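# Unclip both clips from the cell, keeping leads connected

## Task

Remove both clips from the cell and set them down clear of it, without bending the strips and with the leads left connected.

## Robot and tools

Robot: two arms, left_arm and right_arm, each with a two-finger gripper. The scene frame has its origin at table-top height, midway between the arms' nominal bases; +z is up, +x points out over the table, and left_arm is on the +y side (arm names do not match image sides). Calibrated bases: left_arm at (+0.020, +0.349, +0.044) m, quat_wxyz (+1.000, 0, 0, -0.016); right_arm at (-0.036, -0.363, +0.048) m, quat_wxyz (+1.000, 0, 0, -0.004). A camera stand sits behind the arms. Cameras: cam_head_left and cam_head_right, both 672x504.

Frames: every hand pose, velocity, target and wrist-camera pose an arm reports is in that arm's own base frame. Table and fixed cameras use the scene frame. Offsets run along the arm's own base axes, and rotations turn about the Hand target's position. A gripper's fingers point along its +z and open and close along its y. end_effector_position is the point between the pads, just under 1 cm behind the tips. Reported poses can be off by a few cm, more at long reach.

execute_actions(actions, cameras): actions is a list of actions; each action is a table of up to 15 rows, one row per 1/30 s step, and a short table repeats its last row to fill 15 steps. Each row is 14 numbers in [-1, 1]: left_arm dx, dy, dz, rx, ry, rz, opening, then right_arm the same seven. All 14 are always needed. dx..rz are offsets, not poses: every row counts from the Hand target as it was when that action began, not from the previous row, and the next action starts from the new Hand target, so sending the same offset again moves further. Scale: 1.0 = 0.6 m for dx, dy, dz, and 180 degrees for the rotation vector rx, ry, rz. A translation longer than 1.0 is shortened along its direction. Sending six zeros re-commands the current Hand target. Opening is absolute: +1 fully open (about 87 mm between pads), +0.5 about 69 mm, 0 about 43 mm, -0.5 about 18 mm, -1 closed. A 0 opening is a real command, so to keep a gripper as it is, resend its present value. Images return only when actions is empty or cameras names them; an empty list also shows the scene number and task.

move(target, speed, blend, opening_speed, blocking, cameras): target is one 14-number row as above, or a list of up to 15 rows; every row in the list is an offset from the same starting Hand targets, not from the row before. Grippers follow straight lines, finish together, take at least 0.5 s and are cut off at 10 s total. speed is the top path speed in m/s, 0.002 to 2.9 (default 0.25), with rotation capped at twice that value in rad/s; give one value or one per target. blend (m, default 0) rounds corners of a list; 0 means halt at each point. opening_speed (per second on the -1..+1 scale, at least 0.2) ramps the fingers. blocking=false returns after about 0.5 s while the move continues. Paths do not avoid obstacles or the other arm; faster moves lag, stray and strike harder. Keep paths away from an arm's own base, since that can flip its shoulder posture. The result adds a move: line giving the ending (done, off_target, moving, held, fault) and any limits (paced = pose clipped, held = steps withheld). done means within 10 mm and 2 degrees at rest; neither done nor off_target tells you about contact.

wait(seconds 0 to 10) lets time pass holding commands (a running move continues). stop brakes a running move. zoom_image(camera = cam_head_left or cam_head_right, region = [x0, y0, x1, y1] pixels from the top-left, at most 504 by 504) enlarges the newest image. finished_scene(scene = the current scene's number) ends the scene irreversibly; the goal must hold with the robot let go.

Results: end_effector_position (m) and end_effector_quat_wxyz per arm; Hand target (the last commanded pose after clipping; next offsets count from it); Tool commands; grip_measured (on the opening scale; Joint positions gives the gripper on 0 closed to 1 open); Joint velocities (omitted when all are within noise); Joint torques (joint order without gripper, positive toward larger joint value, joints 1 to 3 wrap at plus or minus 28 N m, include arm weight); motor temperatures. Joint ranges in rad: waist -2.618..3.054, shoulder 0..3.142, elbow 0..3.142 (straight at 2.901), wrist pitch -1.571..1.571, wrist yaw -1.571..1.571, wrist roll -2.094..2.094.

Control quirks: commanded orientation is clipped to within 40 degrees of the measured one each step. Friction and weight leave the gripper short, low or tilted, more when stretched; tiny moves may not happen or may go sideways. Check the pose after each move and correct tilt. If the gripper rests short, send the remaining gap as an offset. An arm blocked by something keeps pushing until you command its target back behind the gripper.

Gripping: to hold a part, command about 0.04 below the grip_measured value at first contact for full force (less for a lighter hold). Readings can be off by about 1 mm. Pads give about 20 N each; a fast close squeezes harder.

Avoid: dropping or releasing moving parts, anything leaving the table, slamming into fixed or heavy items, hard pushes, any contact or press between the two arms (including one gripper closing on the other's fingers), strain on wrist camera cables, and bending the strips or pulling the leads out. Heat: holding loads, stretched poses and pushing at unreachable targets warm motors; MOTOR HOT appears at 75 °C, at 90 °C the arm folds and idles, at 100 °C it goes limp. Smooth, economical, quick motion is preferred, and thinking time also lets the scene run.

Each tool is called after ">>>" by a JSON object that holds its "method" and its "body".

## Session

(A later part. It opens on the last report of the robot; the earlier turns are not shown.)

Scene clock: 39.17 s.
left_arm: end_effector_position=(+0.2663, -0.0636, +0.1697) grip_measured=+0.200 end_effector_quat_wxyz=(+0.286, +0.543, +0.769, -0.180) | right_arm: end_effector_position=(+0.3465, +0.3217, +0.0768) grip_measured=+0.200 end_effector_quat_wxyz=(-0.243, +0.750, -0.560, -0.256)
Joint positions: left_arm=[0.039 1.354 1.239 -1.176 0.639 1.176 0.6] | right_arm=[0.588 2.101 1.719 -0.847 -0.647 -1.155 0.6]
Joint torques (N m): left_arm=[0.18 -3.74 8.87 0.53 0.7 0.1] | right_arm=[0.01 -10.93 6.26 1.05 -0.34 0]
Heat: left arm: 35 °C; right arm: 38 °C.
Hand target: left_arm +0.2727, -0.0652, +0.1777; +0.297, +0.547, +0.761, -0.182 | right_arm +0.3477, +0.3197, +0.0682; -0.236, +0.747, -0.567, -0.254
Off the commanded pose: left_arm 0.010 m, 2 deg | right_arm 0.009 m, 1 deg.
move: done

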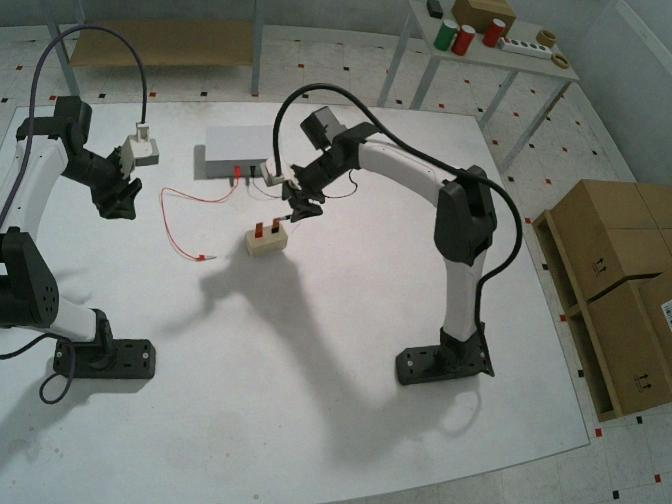

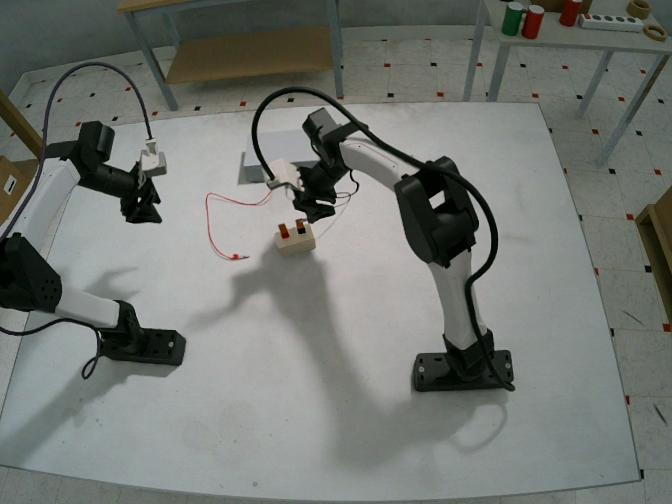

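>>> {"method": "move", "body": {"target": [[0,0,0,0,0,0,0.2,-0.005,0.008,-0.03,0,0,0,0.2],[0,0,0,0,0,0,0.2,-0.005,0.008,-0.03,0,0,0,-0.5]], "speed": 0.1, "cameras": ["all"]}}

>>> {"method": "zoom_image", "body": {"camera": "cam_head_left", "region": [260, 190, 340, 270]}}

>>> {"method": "zoom_image", "body": {"camera": "cam_head_right", "region": [280, 190, 360, 270]}}

Scene clock: 41.70 s.
left_arm: end_effector_position=(+0.2663, -0.0636, +0.1697) grip_measured=+0.200 end_effector_quat_wxyz=(+0.286, +0.543, +0.769, -0.180) | right_arm: end_effector_position=(+0.3465, +0.3247, +0.0609) grip_measured=-0.500 end_effector_quat_wxyz=(-0.246, +0.748, -0.561, -0.255)
Joint positions: left_arm=[0.039 1.354 1.239 -1.176 0.639 1.176 0.6] | right_arm=[0.594 2.11 1.666 -0.771 -0.644 -1.14 0.25]
Joint torques (N m): left_arm=[0.18 -3.67 8.87 0.54 0.69 0.11] | right_arm=[0.64 -10.65 6.09 1.11 -0.31 0.01]
Heat: left arm: 36 °C; right arm: 39 °C.
Hand target: left_arm +0.2727, -0.0652, +0.1777; +0.297, +0.547, +0.761, -0.182 | right_arm +0.3447, +0.3244, +0.0502; -0.236, +0.747, -0.567, -0.254
Off the commanded pose: left_arm 0.010 m, 2 deg | right_arm 0.011 m, 1 deg.
move: off_target (right_arm); target 2's new opening was sent with right_arm's hand 0.011 m and 1 deg from that target

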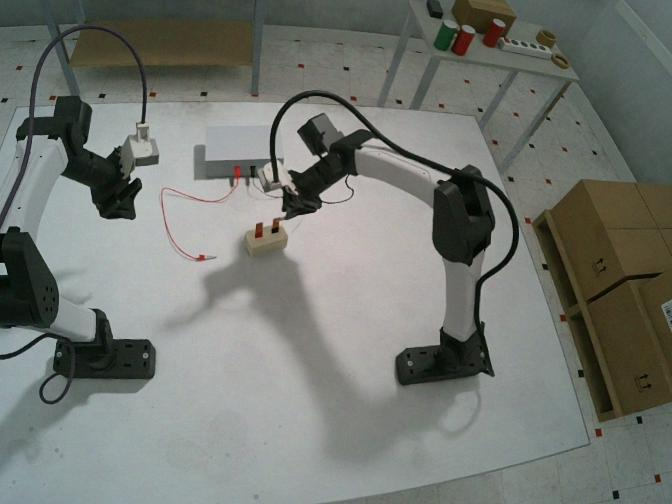

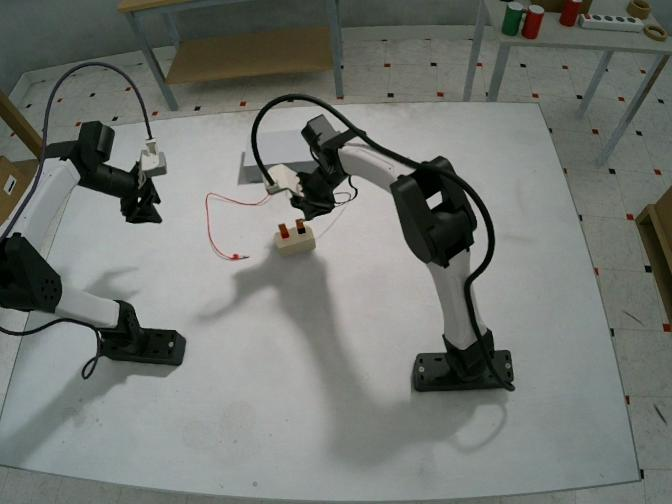

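Scaled by 6.300 from the camera's 672x504 image, which has a finer 960x720 frame.

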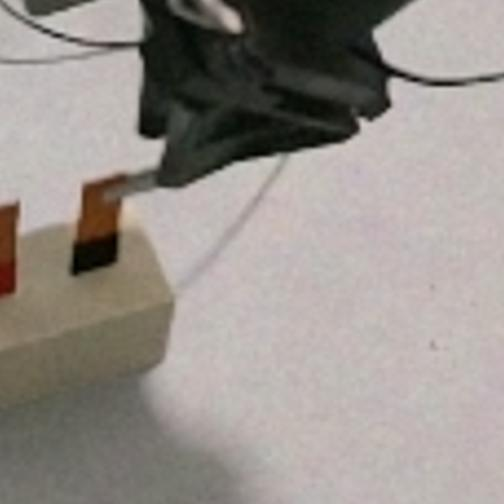

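Scaled by 6.300 from the camera's 672x504 image, which has a finer 960x720 frame.

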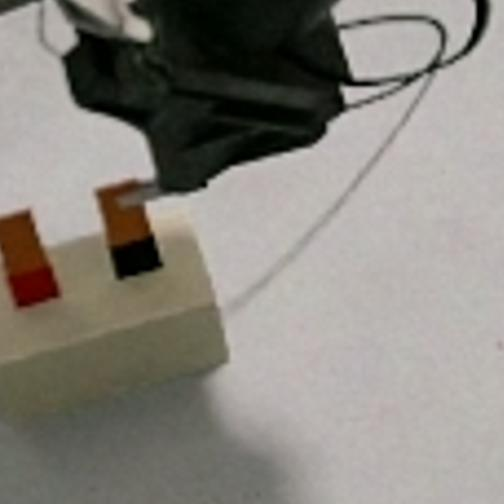

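>>> {"method": "move", "body": {"target": [[0,0,0,0,0,0,0.2,0,0,0,0,0,0,0],[0,0,0,0,0,0,0.2,0.007,-0.005,-0.024,0,0,0,0],[0,0,0,0,0,0,0.2,0.007,-0.005,-0.024,0,0,0,-0.5]], "speed": 0.06, "cameras": ["all"]}}

>>> {"method": "zoom_image", "body": {"camera": "cam_head_left", "region": [260, 190, 340, 270]}}

>>> {"method": "zoom_image", "body": {"camera": "cam_head_right", "region": [280, 190, 360, 270]}}

Scene clock: 44.47 s.
left_arm: end_effector_position=(+0.2663, -0.0636, +0.1697) grip_measured=+0.200 end_effector_quat_wxyz=(+0.286, +0.543, +0.769, -0.180) | right_arm: end_effector_position=(+0.3473, +0.3252, +0.0464) grip_measured=-0.500 end_effector_quat_wxyz=(-0.242, +0.748, -0.563, -0.256)
Joint positions: left_arm=[0.039 1.354 1.239 -1.176 0.639 1.176 0.6] | right_arm=[0.594 2.132 1.645 -0.734 -0.644 -1.14 0.25]
Joint torques (N m): left_arm=[0.17 -3.71 8.85 0.54 0.7 0.11] | right_arm=[-0.29 -10.77 6.06 1.12 -0.34 -0.14]
Heat: left arm: 37 °C; right arm: 39 °C.
Hand target: left_arm +0.2727, -0.0652, +0.1777; +0.297, +0.547, +0.761, -0.182 | right_arm +0.3489, +0.3215, +0.0359; -0.236, +0.747, -0.567, -0.254
Off the commanded pose: left_arm 0.010 m, 2 deg | right_arm 0.011 m, 1 deg.
move: off_target (right_arm); target 3's new opening was sent with right_arm's hand 0.011 m and 1 deg from that target

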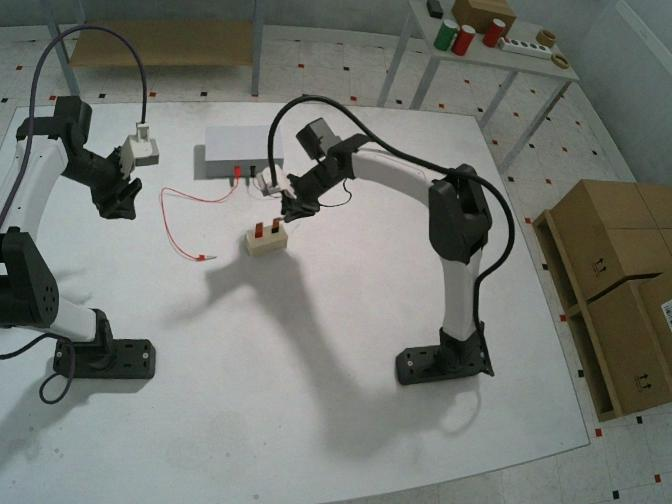

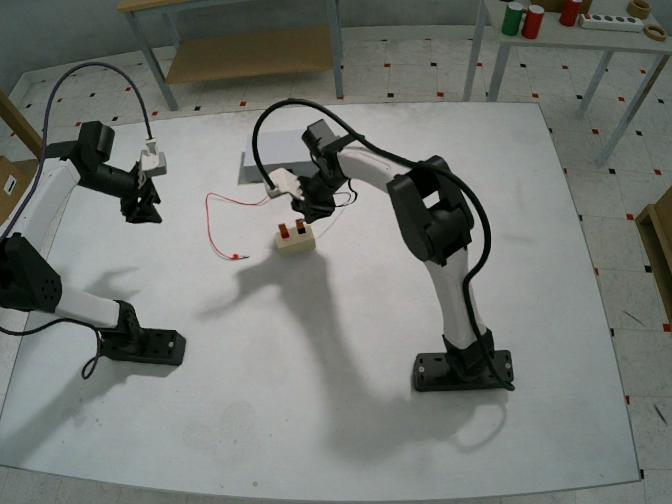

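Scaled by 6.300 from the camera's 672x504 image, which has a finer 960x720 frame.

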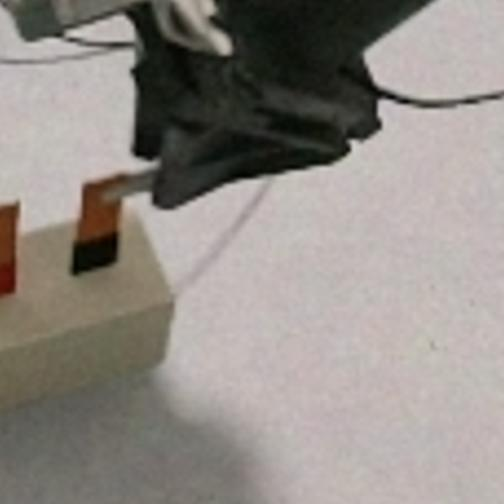

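Scaled by 6.300 from the camera's 672x504 image, which has a finer 960x720 frame.

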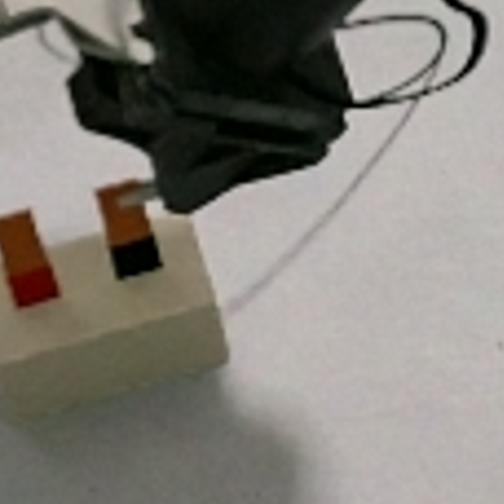

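>>> {"method": "move", "body": {"target": [0,0,0,0,0,0,0.2,0,-0.01,0,0,0,0,-0.5], "speed": 0.06}}

>>> {"method": "move", "body": {"target": [0,0,0,0,0,0,0.2,0,0,0,0,0,0,-0.95], "opening_speed": 0.3, "cameras": ["all"]}}

>>> {"method": "zoom_image", "body": {"camera": "cam_head_left", "region": [260, 190, 340, 270]}}

>>> {"method": "zoom_image", "body": {"camera": "cam_head_right", "region": [280, 190, 360, 270]}}

Scene clock: 45.73 s.
left_arm: end_effector_position=(+0.2663, -0.0636, +0.1697) grip_measured=+0.200 end_effector_quat_wxyz=(+0.286, +0.543, +0.769, -0.180) | right_arm: end_effector_position=(+0.3483, +0.3189, +0.0423) grip_measured=-0.500 end_effector_quat_wxyz=(-0.239, +0.746, -0.566, -0.255)
Joint positions: left_arm=[0.039 1.354 1.239 -1.176 0.639 1.176 0.6] | right_arm=[0.582 2.132 1.631 -0.734 -0.644 -1.149 0.25]
Joint torques (N m): left_arm=[0.16 -3.71 8.9 0.53 0.7 0.1] | right_arm=[-0.21 -11.75 5.86 1.05 -0.39 -0.22]
Heat: left arm: 37 °C; right arm: 39 °C.
Hand target: left_arm +0.2727, -0.0652, +0.1777; +0.297, +0.547, +0.761, -0.182 | right_arm +0.3490, +0.3155, +0.0360; -0.236, +0.747, -0.567, -0.254
Off the commanded pose: left_arm 0.010 m, 2 deg | right_arm 0.007 m, 0 deg.
move: done

Scene clock: 47.43 s.
left_arm: end_effector_position=(+0.2663, -0.0636, +0.1697) grip_measured=+0.200 end_effector_quat_wxyz=(+0.286, +0.543, +0.769, -0.180) | right_arm: end_effector_position=(+0.3484, +0.3189, +0.0423) grip_measured=-0.785 end_effector_quat_wxyz=(-0.240, +0.747, -0.566, -0.255)
Joint positions: left_arm=[0.039 1.354 1.239 -1.176 0.639 1.176 0.6] | right_arm=[0.582 2.132 1.631 -0.734 -0.644 -1.15 0.108]
Joint torques (N m): left_arm=[0.12 -3.7 8.84 0.53 0.7 0.11] | right_arm=[-0.29 -11.77 5.86 1.06 -0.41 -0.17]
Heat: left arm: 37 °C; right arm: 40 °C.
Hand target: left_arm +0.2727, -0.0652, +0.1777; +0.297, +0.547, +0.761, -0.182 | right_arm +0.3490, +0.3155, +0.0360; -0.236, +0.748, -0.567, -0.254
Off the commanded pose: left_arm 0.010 m, 2 deg | right_arm 0.007 m, 0 deg.
move: done

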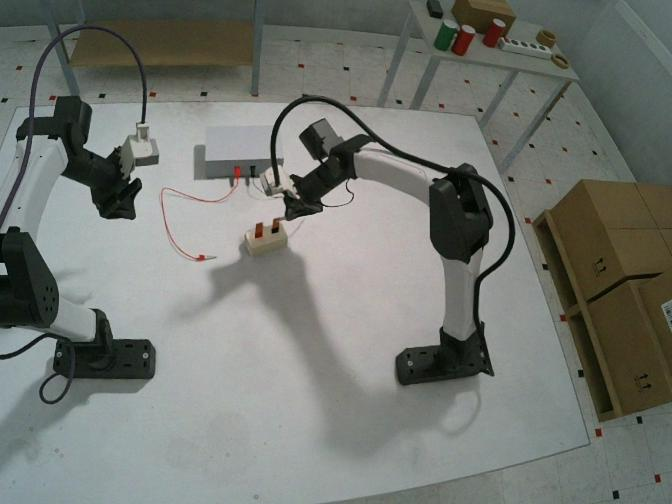

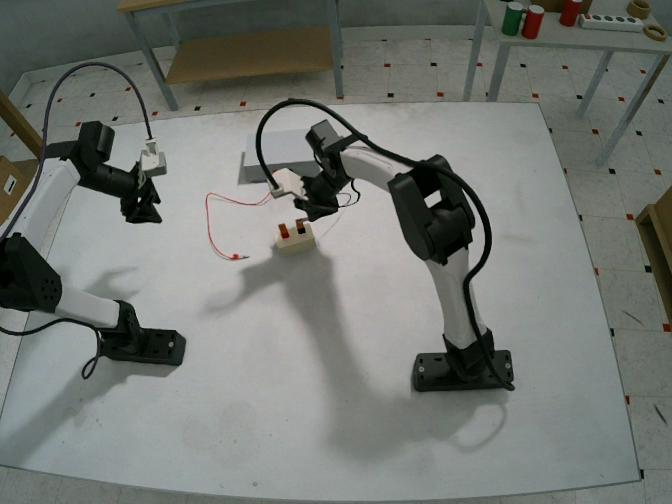

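Scaled by 6.300 from the camera's 672x504 image, which has a finer 960x720 frame.

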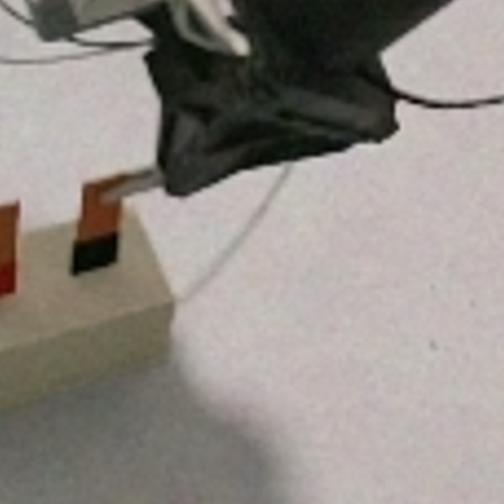

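Scaled by 6.300 from the camera's 672x504 image, which has a finer 960x720 frame.

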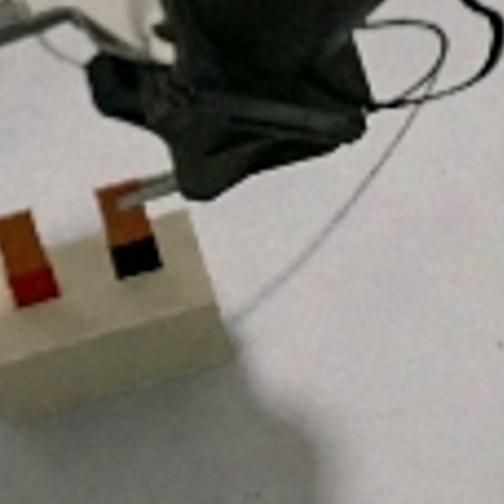

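>>> {"method": "move", "body": {"target": [0,0,0,0,0,0,0.2,0.03,-0.1,0.03,0,0,0,-0.95], "speed": 0.1, "cameras": ["all"]}}

>>> {"method": "zoom_image", "body": {"camera": "cam_head_left", "region": [250, 180, 350, 280]}}

Scene clock: 49.37 s.
left_arm: end_effector_position=(+0.2663, -0.0636, +0.1697) grip_measured=+0.200 end_effector_quat_wxyz=(+0.286, +0.543, +0.769, -0.180) | right_arm: end_effector_position=(+0.3651, +0.2519, +0.0357) grip_measured=-0.785 end_effector_quat_wxyz=(-0.217, +0.744, -0.578, -0.254)
Joint positions: left_arm=[0.039 1.354 1.239 -1.176 0.639 1.176 0.6] | right_arm=[0.432 2.132 1.627 -0.883 -0.661 -1.326 0.108]
Joint torques (N m): left_arm=[0.18 -3.73 8.85 0.53 0.7 0.1] | right_arm=[0.14 -15.46 7.39 0.58 -0.68 -0.21]
Heat: left arm: 38 °C; right arm: 40 °C.
Hand target: left_arm +0.2727, -0.0652, +0.1777; +0.297, +0.547, +0.761, -0.182 | right_arm +0.3669, +0.2555, +0.0539; -0.236, +0.748, -0.567, -0.254
Off the commanded pose: left_arm 0.010 m, 2 deg | right_arm 0.019 m, 3 deg.
move: off_target (right_arm)

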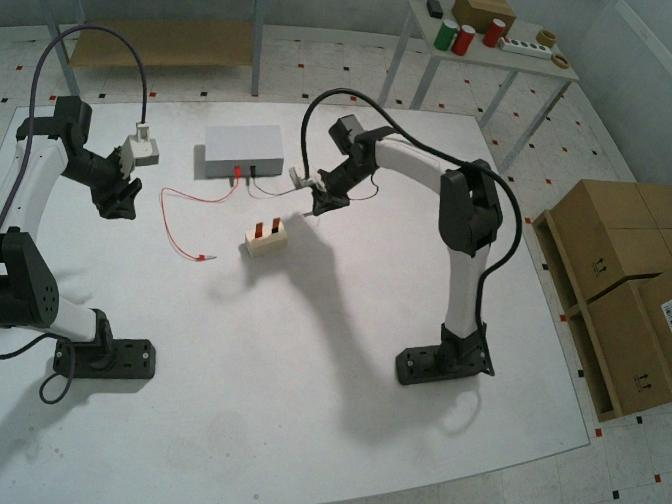

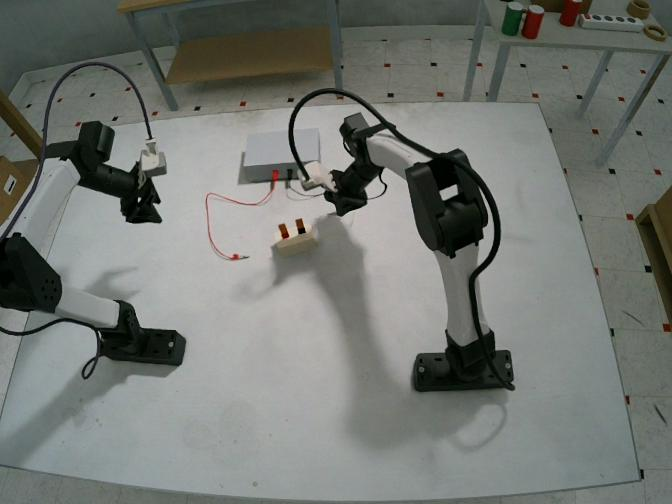

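Scaled by 5.040 from the camera's 672x504 image, which has a finer 960x720 frame.

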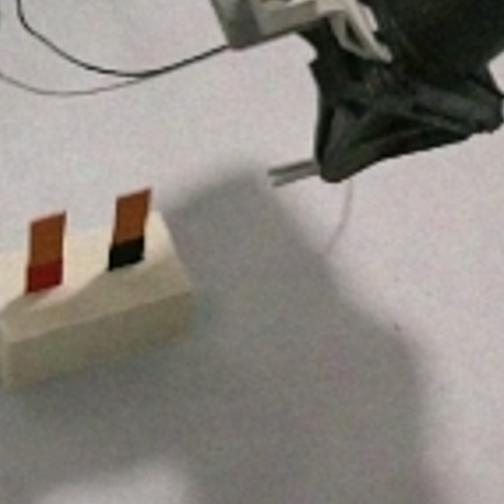

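>>> {"method": "move", "body": {"target": [[0,0,0,0,0,0,0.2,-0.03,-0.03,-0.145,0,0,0,-0.95],[0,0,0,0,0,0,0.2,-0.03,-0.03,-0.168,0,0,0,-0.95]], "speed": [0.12,0.04], "cameras": ["all"]}}

>>> {"method": "zoom_image", "body": {"camera": "cam_head_right", "region": [300, 200, 380, 280]}}

Scene clock: 52.00 s.
left_arm: end_effector_position=(+0.2663, -0.0636, +0.1697) grip_measured=+0.200 end_effector_quat_wxyz=(+0.286, +0.543, +0.769, -0.180) | right_arm: end_effector_position=(+0.3512, +0.2380, -0.0405) grip_measured=-0.785 end_effector_quat_wxyz=(-0.236, +0.749, -0.569, -0.245)
Joint positions: left_arm=[0.039 1.354 1.239 -1.176 0.639 1.176 0.6] | right_arm=[0.414 2.16 1.332 -0.534 -0.667 -1.356 0.108]
Joint torques (N m): left_arm=[0.17 -3.73 8.83 0.54 0.69 0.1] | right_arm=[-0.34 -10.15 5.11 0.86 -0.68 -0.18]
Heat: left arm: 38 °C; right arm: 41 °C.
Hand target: left_arm +0.2727, -0.0652, +0.1777; +0.297, +0.547, +0.761, -0.182 | right_arm +0.3488, +0.2375, -0.0470; -0.236, +0.747, -0.567, -0.254
Off the commanded pose: left_arm 0.010 m, 2 deg | right_arm 0.007 m, 1 deg.
move: done

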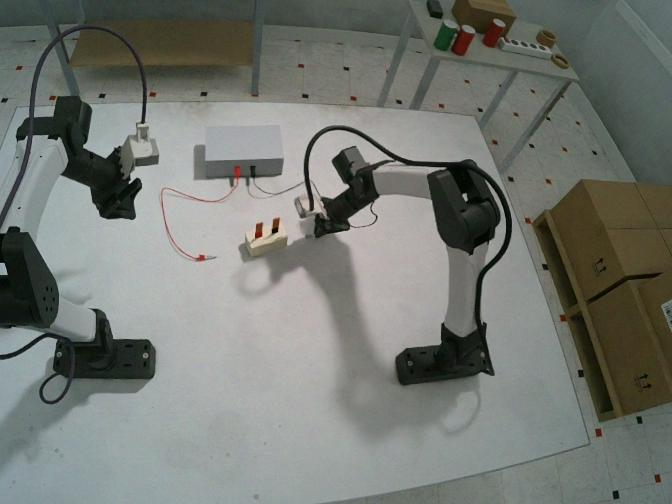

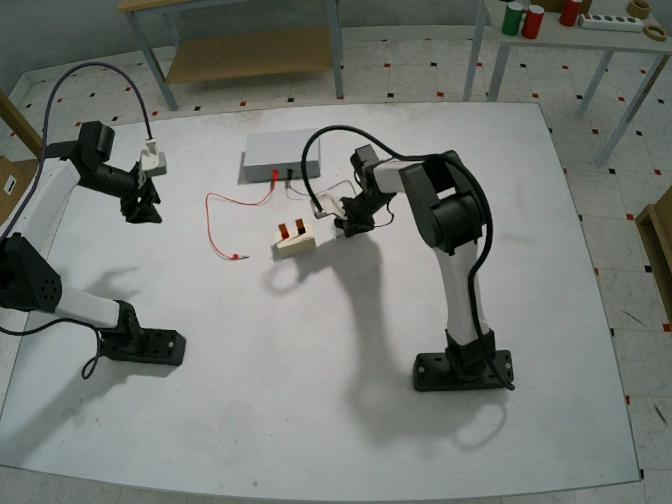

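Scaled by 6.300 from the camera's 672x504 image, which has a finer 960x720 frame.

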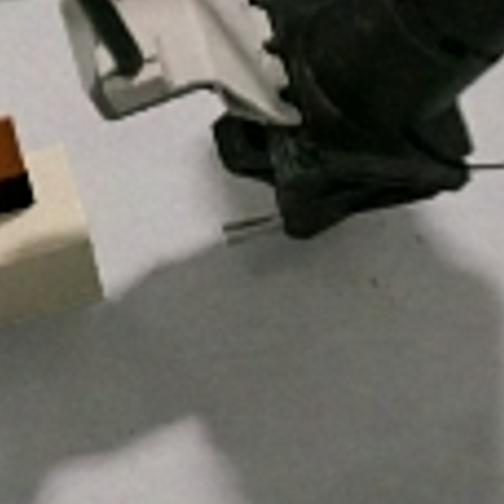

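Same height as before; release.

>>> {"method": "move", "body": {"target": [[0,0,0,0,0,0,0.2,0,0,-0.007,0,0,0,-0.95],[0,0,0,0,0,0,0.2,0,0,-0.007,0,0,0,-0.4],[0,0,0,0,0,0,0.2,0,-0.03,0.04,0,0,0,-0.2],[0,0,0,0,0,0,0.2,-0.03,-0.05,0.22,0,0,0,-0.2],[0,0,0,0,0,0,0.2,-0.06,-0.22,0.28,0,0,0,-0.2]], "speed": [0.05,0.05,0.08,0.12,0.15], "opening_speed": 0.5, "cameras": ["all"]}}

>>> {"method": "zoom_image", "body": {"camera": "cam_head_left", "region": [150, 130, 370, 280]}}

Scene clock: 59.37 s.
left_arm: end_effector_position=(+0.2663, -0.0636, +0.1697) grip_measured=+0.200 end_effector_quat_wxyz=(+0.286, +0.543, +0.769, -0.180) | right_arm: end_effector_position=(+0.3099, +0.1030, +0.1098) grip_measured=-0.200 end_effector_quat_wxyz=(-0.221, +0.744, -0.575, -0.260)
Joint positions: left_arm=[0.039 1.354 1.239 -1.176 0.639 1.176 0.6] | right_arm=[0.073 1.811 1.471 -1.342 -0.688 -1.792 0.4]
Joint torques (N m): left_arm=[0.17 -3.71 8.85 0.53 0.7 0.1] | right_arm=[0.08 -10.52 7.97 0.02 -0.68 -0.19]
Motor temperatures (°C): left_arm=[23 33 39 31 24 23 26] | right_arm=[26 42 31 27 24 23 23]
Heat: left arm: 39 °C; right arm: 42 °C.
Hand target: left_arm +0.2727, -0.0652, +0.1777; +0.297, +0.547, +0.761, -0.182 | right_arm +0.3129, +0.1055, +0.1211; -0.236, +0.748, -0.567, -0.254
Off the commanded pose: left_arm 0.010 m, 2 deg | right_arm 0.012 m, 2 deg.
move: off_target (right_arm); target 2's new opening was sent with right_arm's hand 0.011 m and 1 deg from that target; target 3's new opening was sent with right_arm's hand 0.011 m and 1 deg from that target

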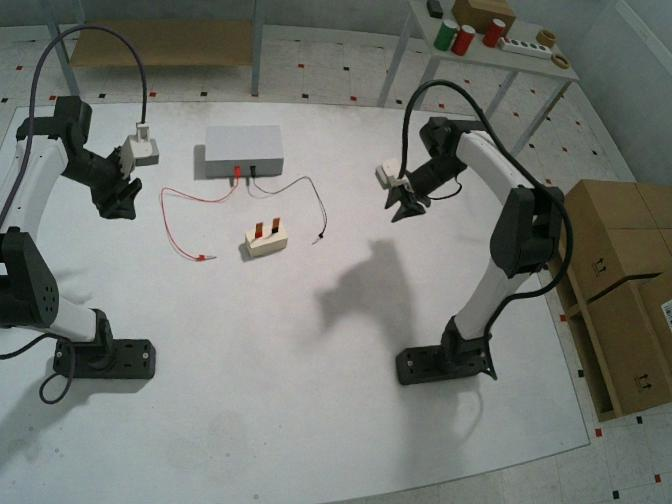

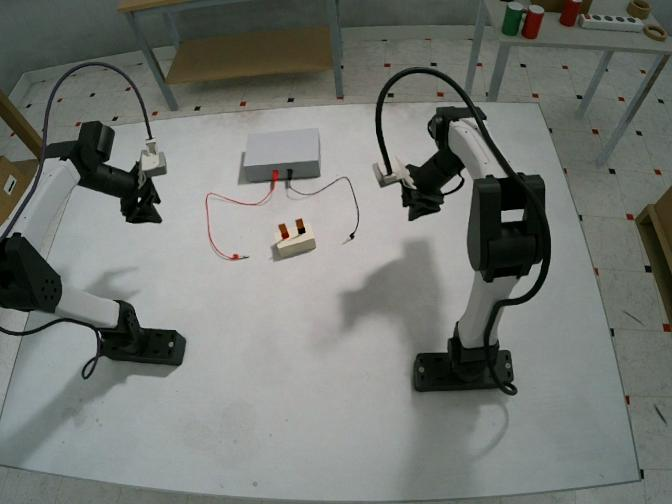

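Scaled by 2.291 from the camera's 672x504 image, which has a finer 960x720 frame.

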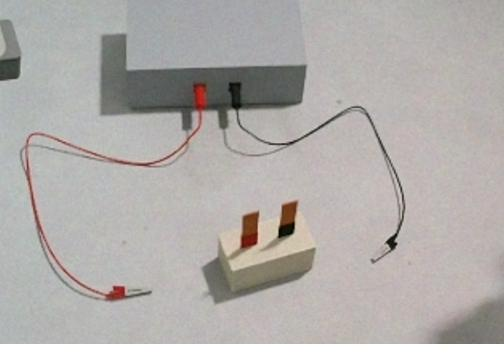

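>>> {"method": "finished_scene", "body": {"scene": 2}}

The scene is finished: the task was done.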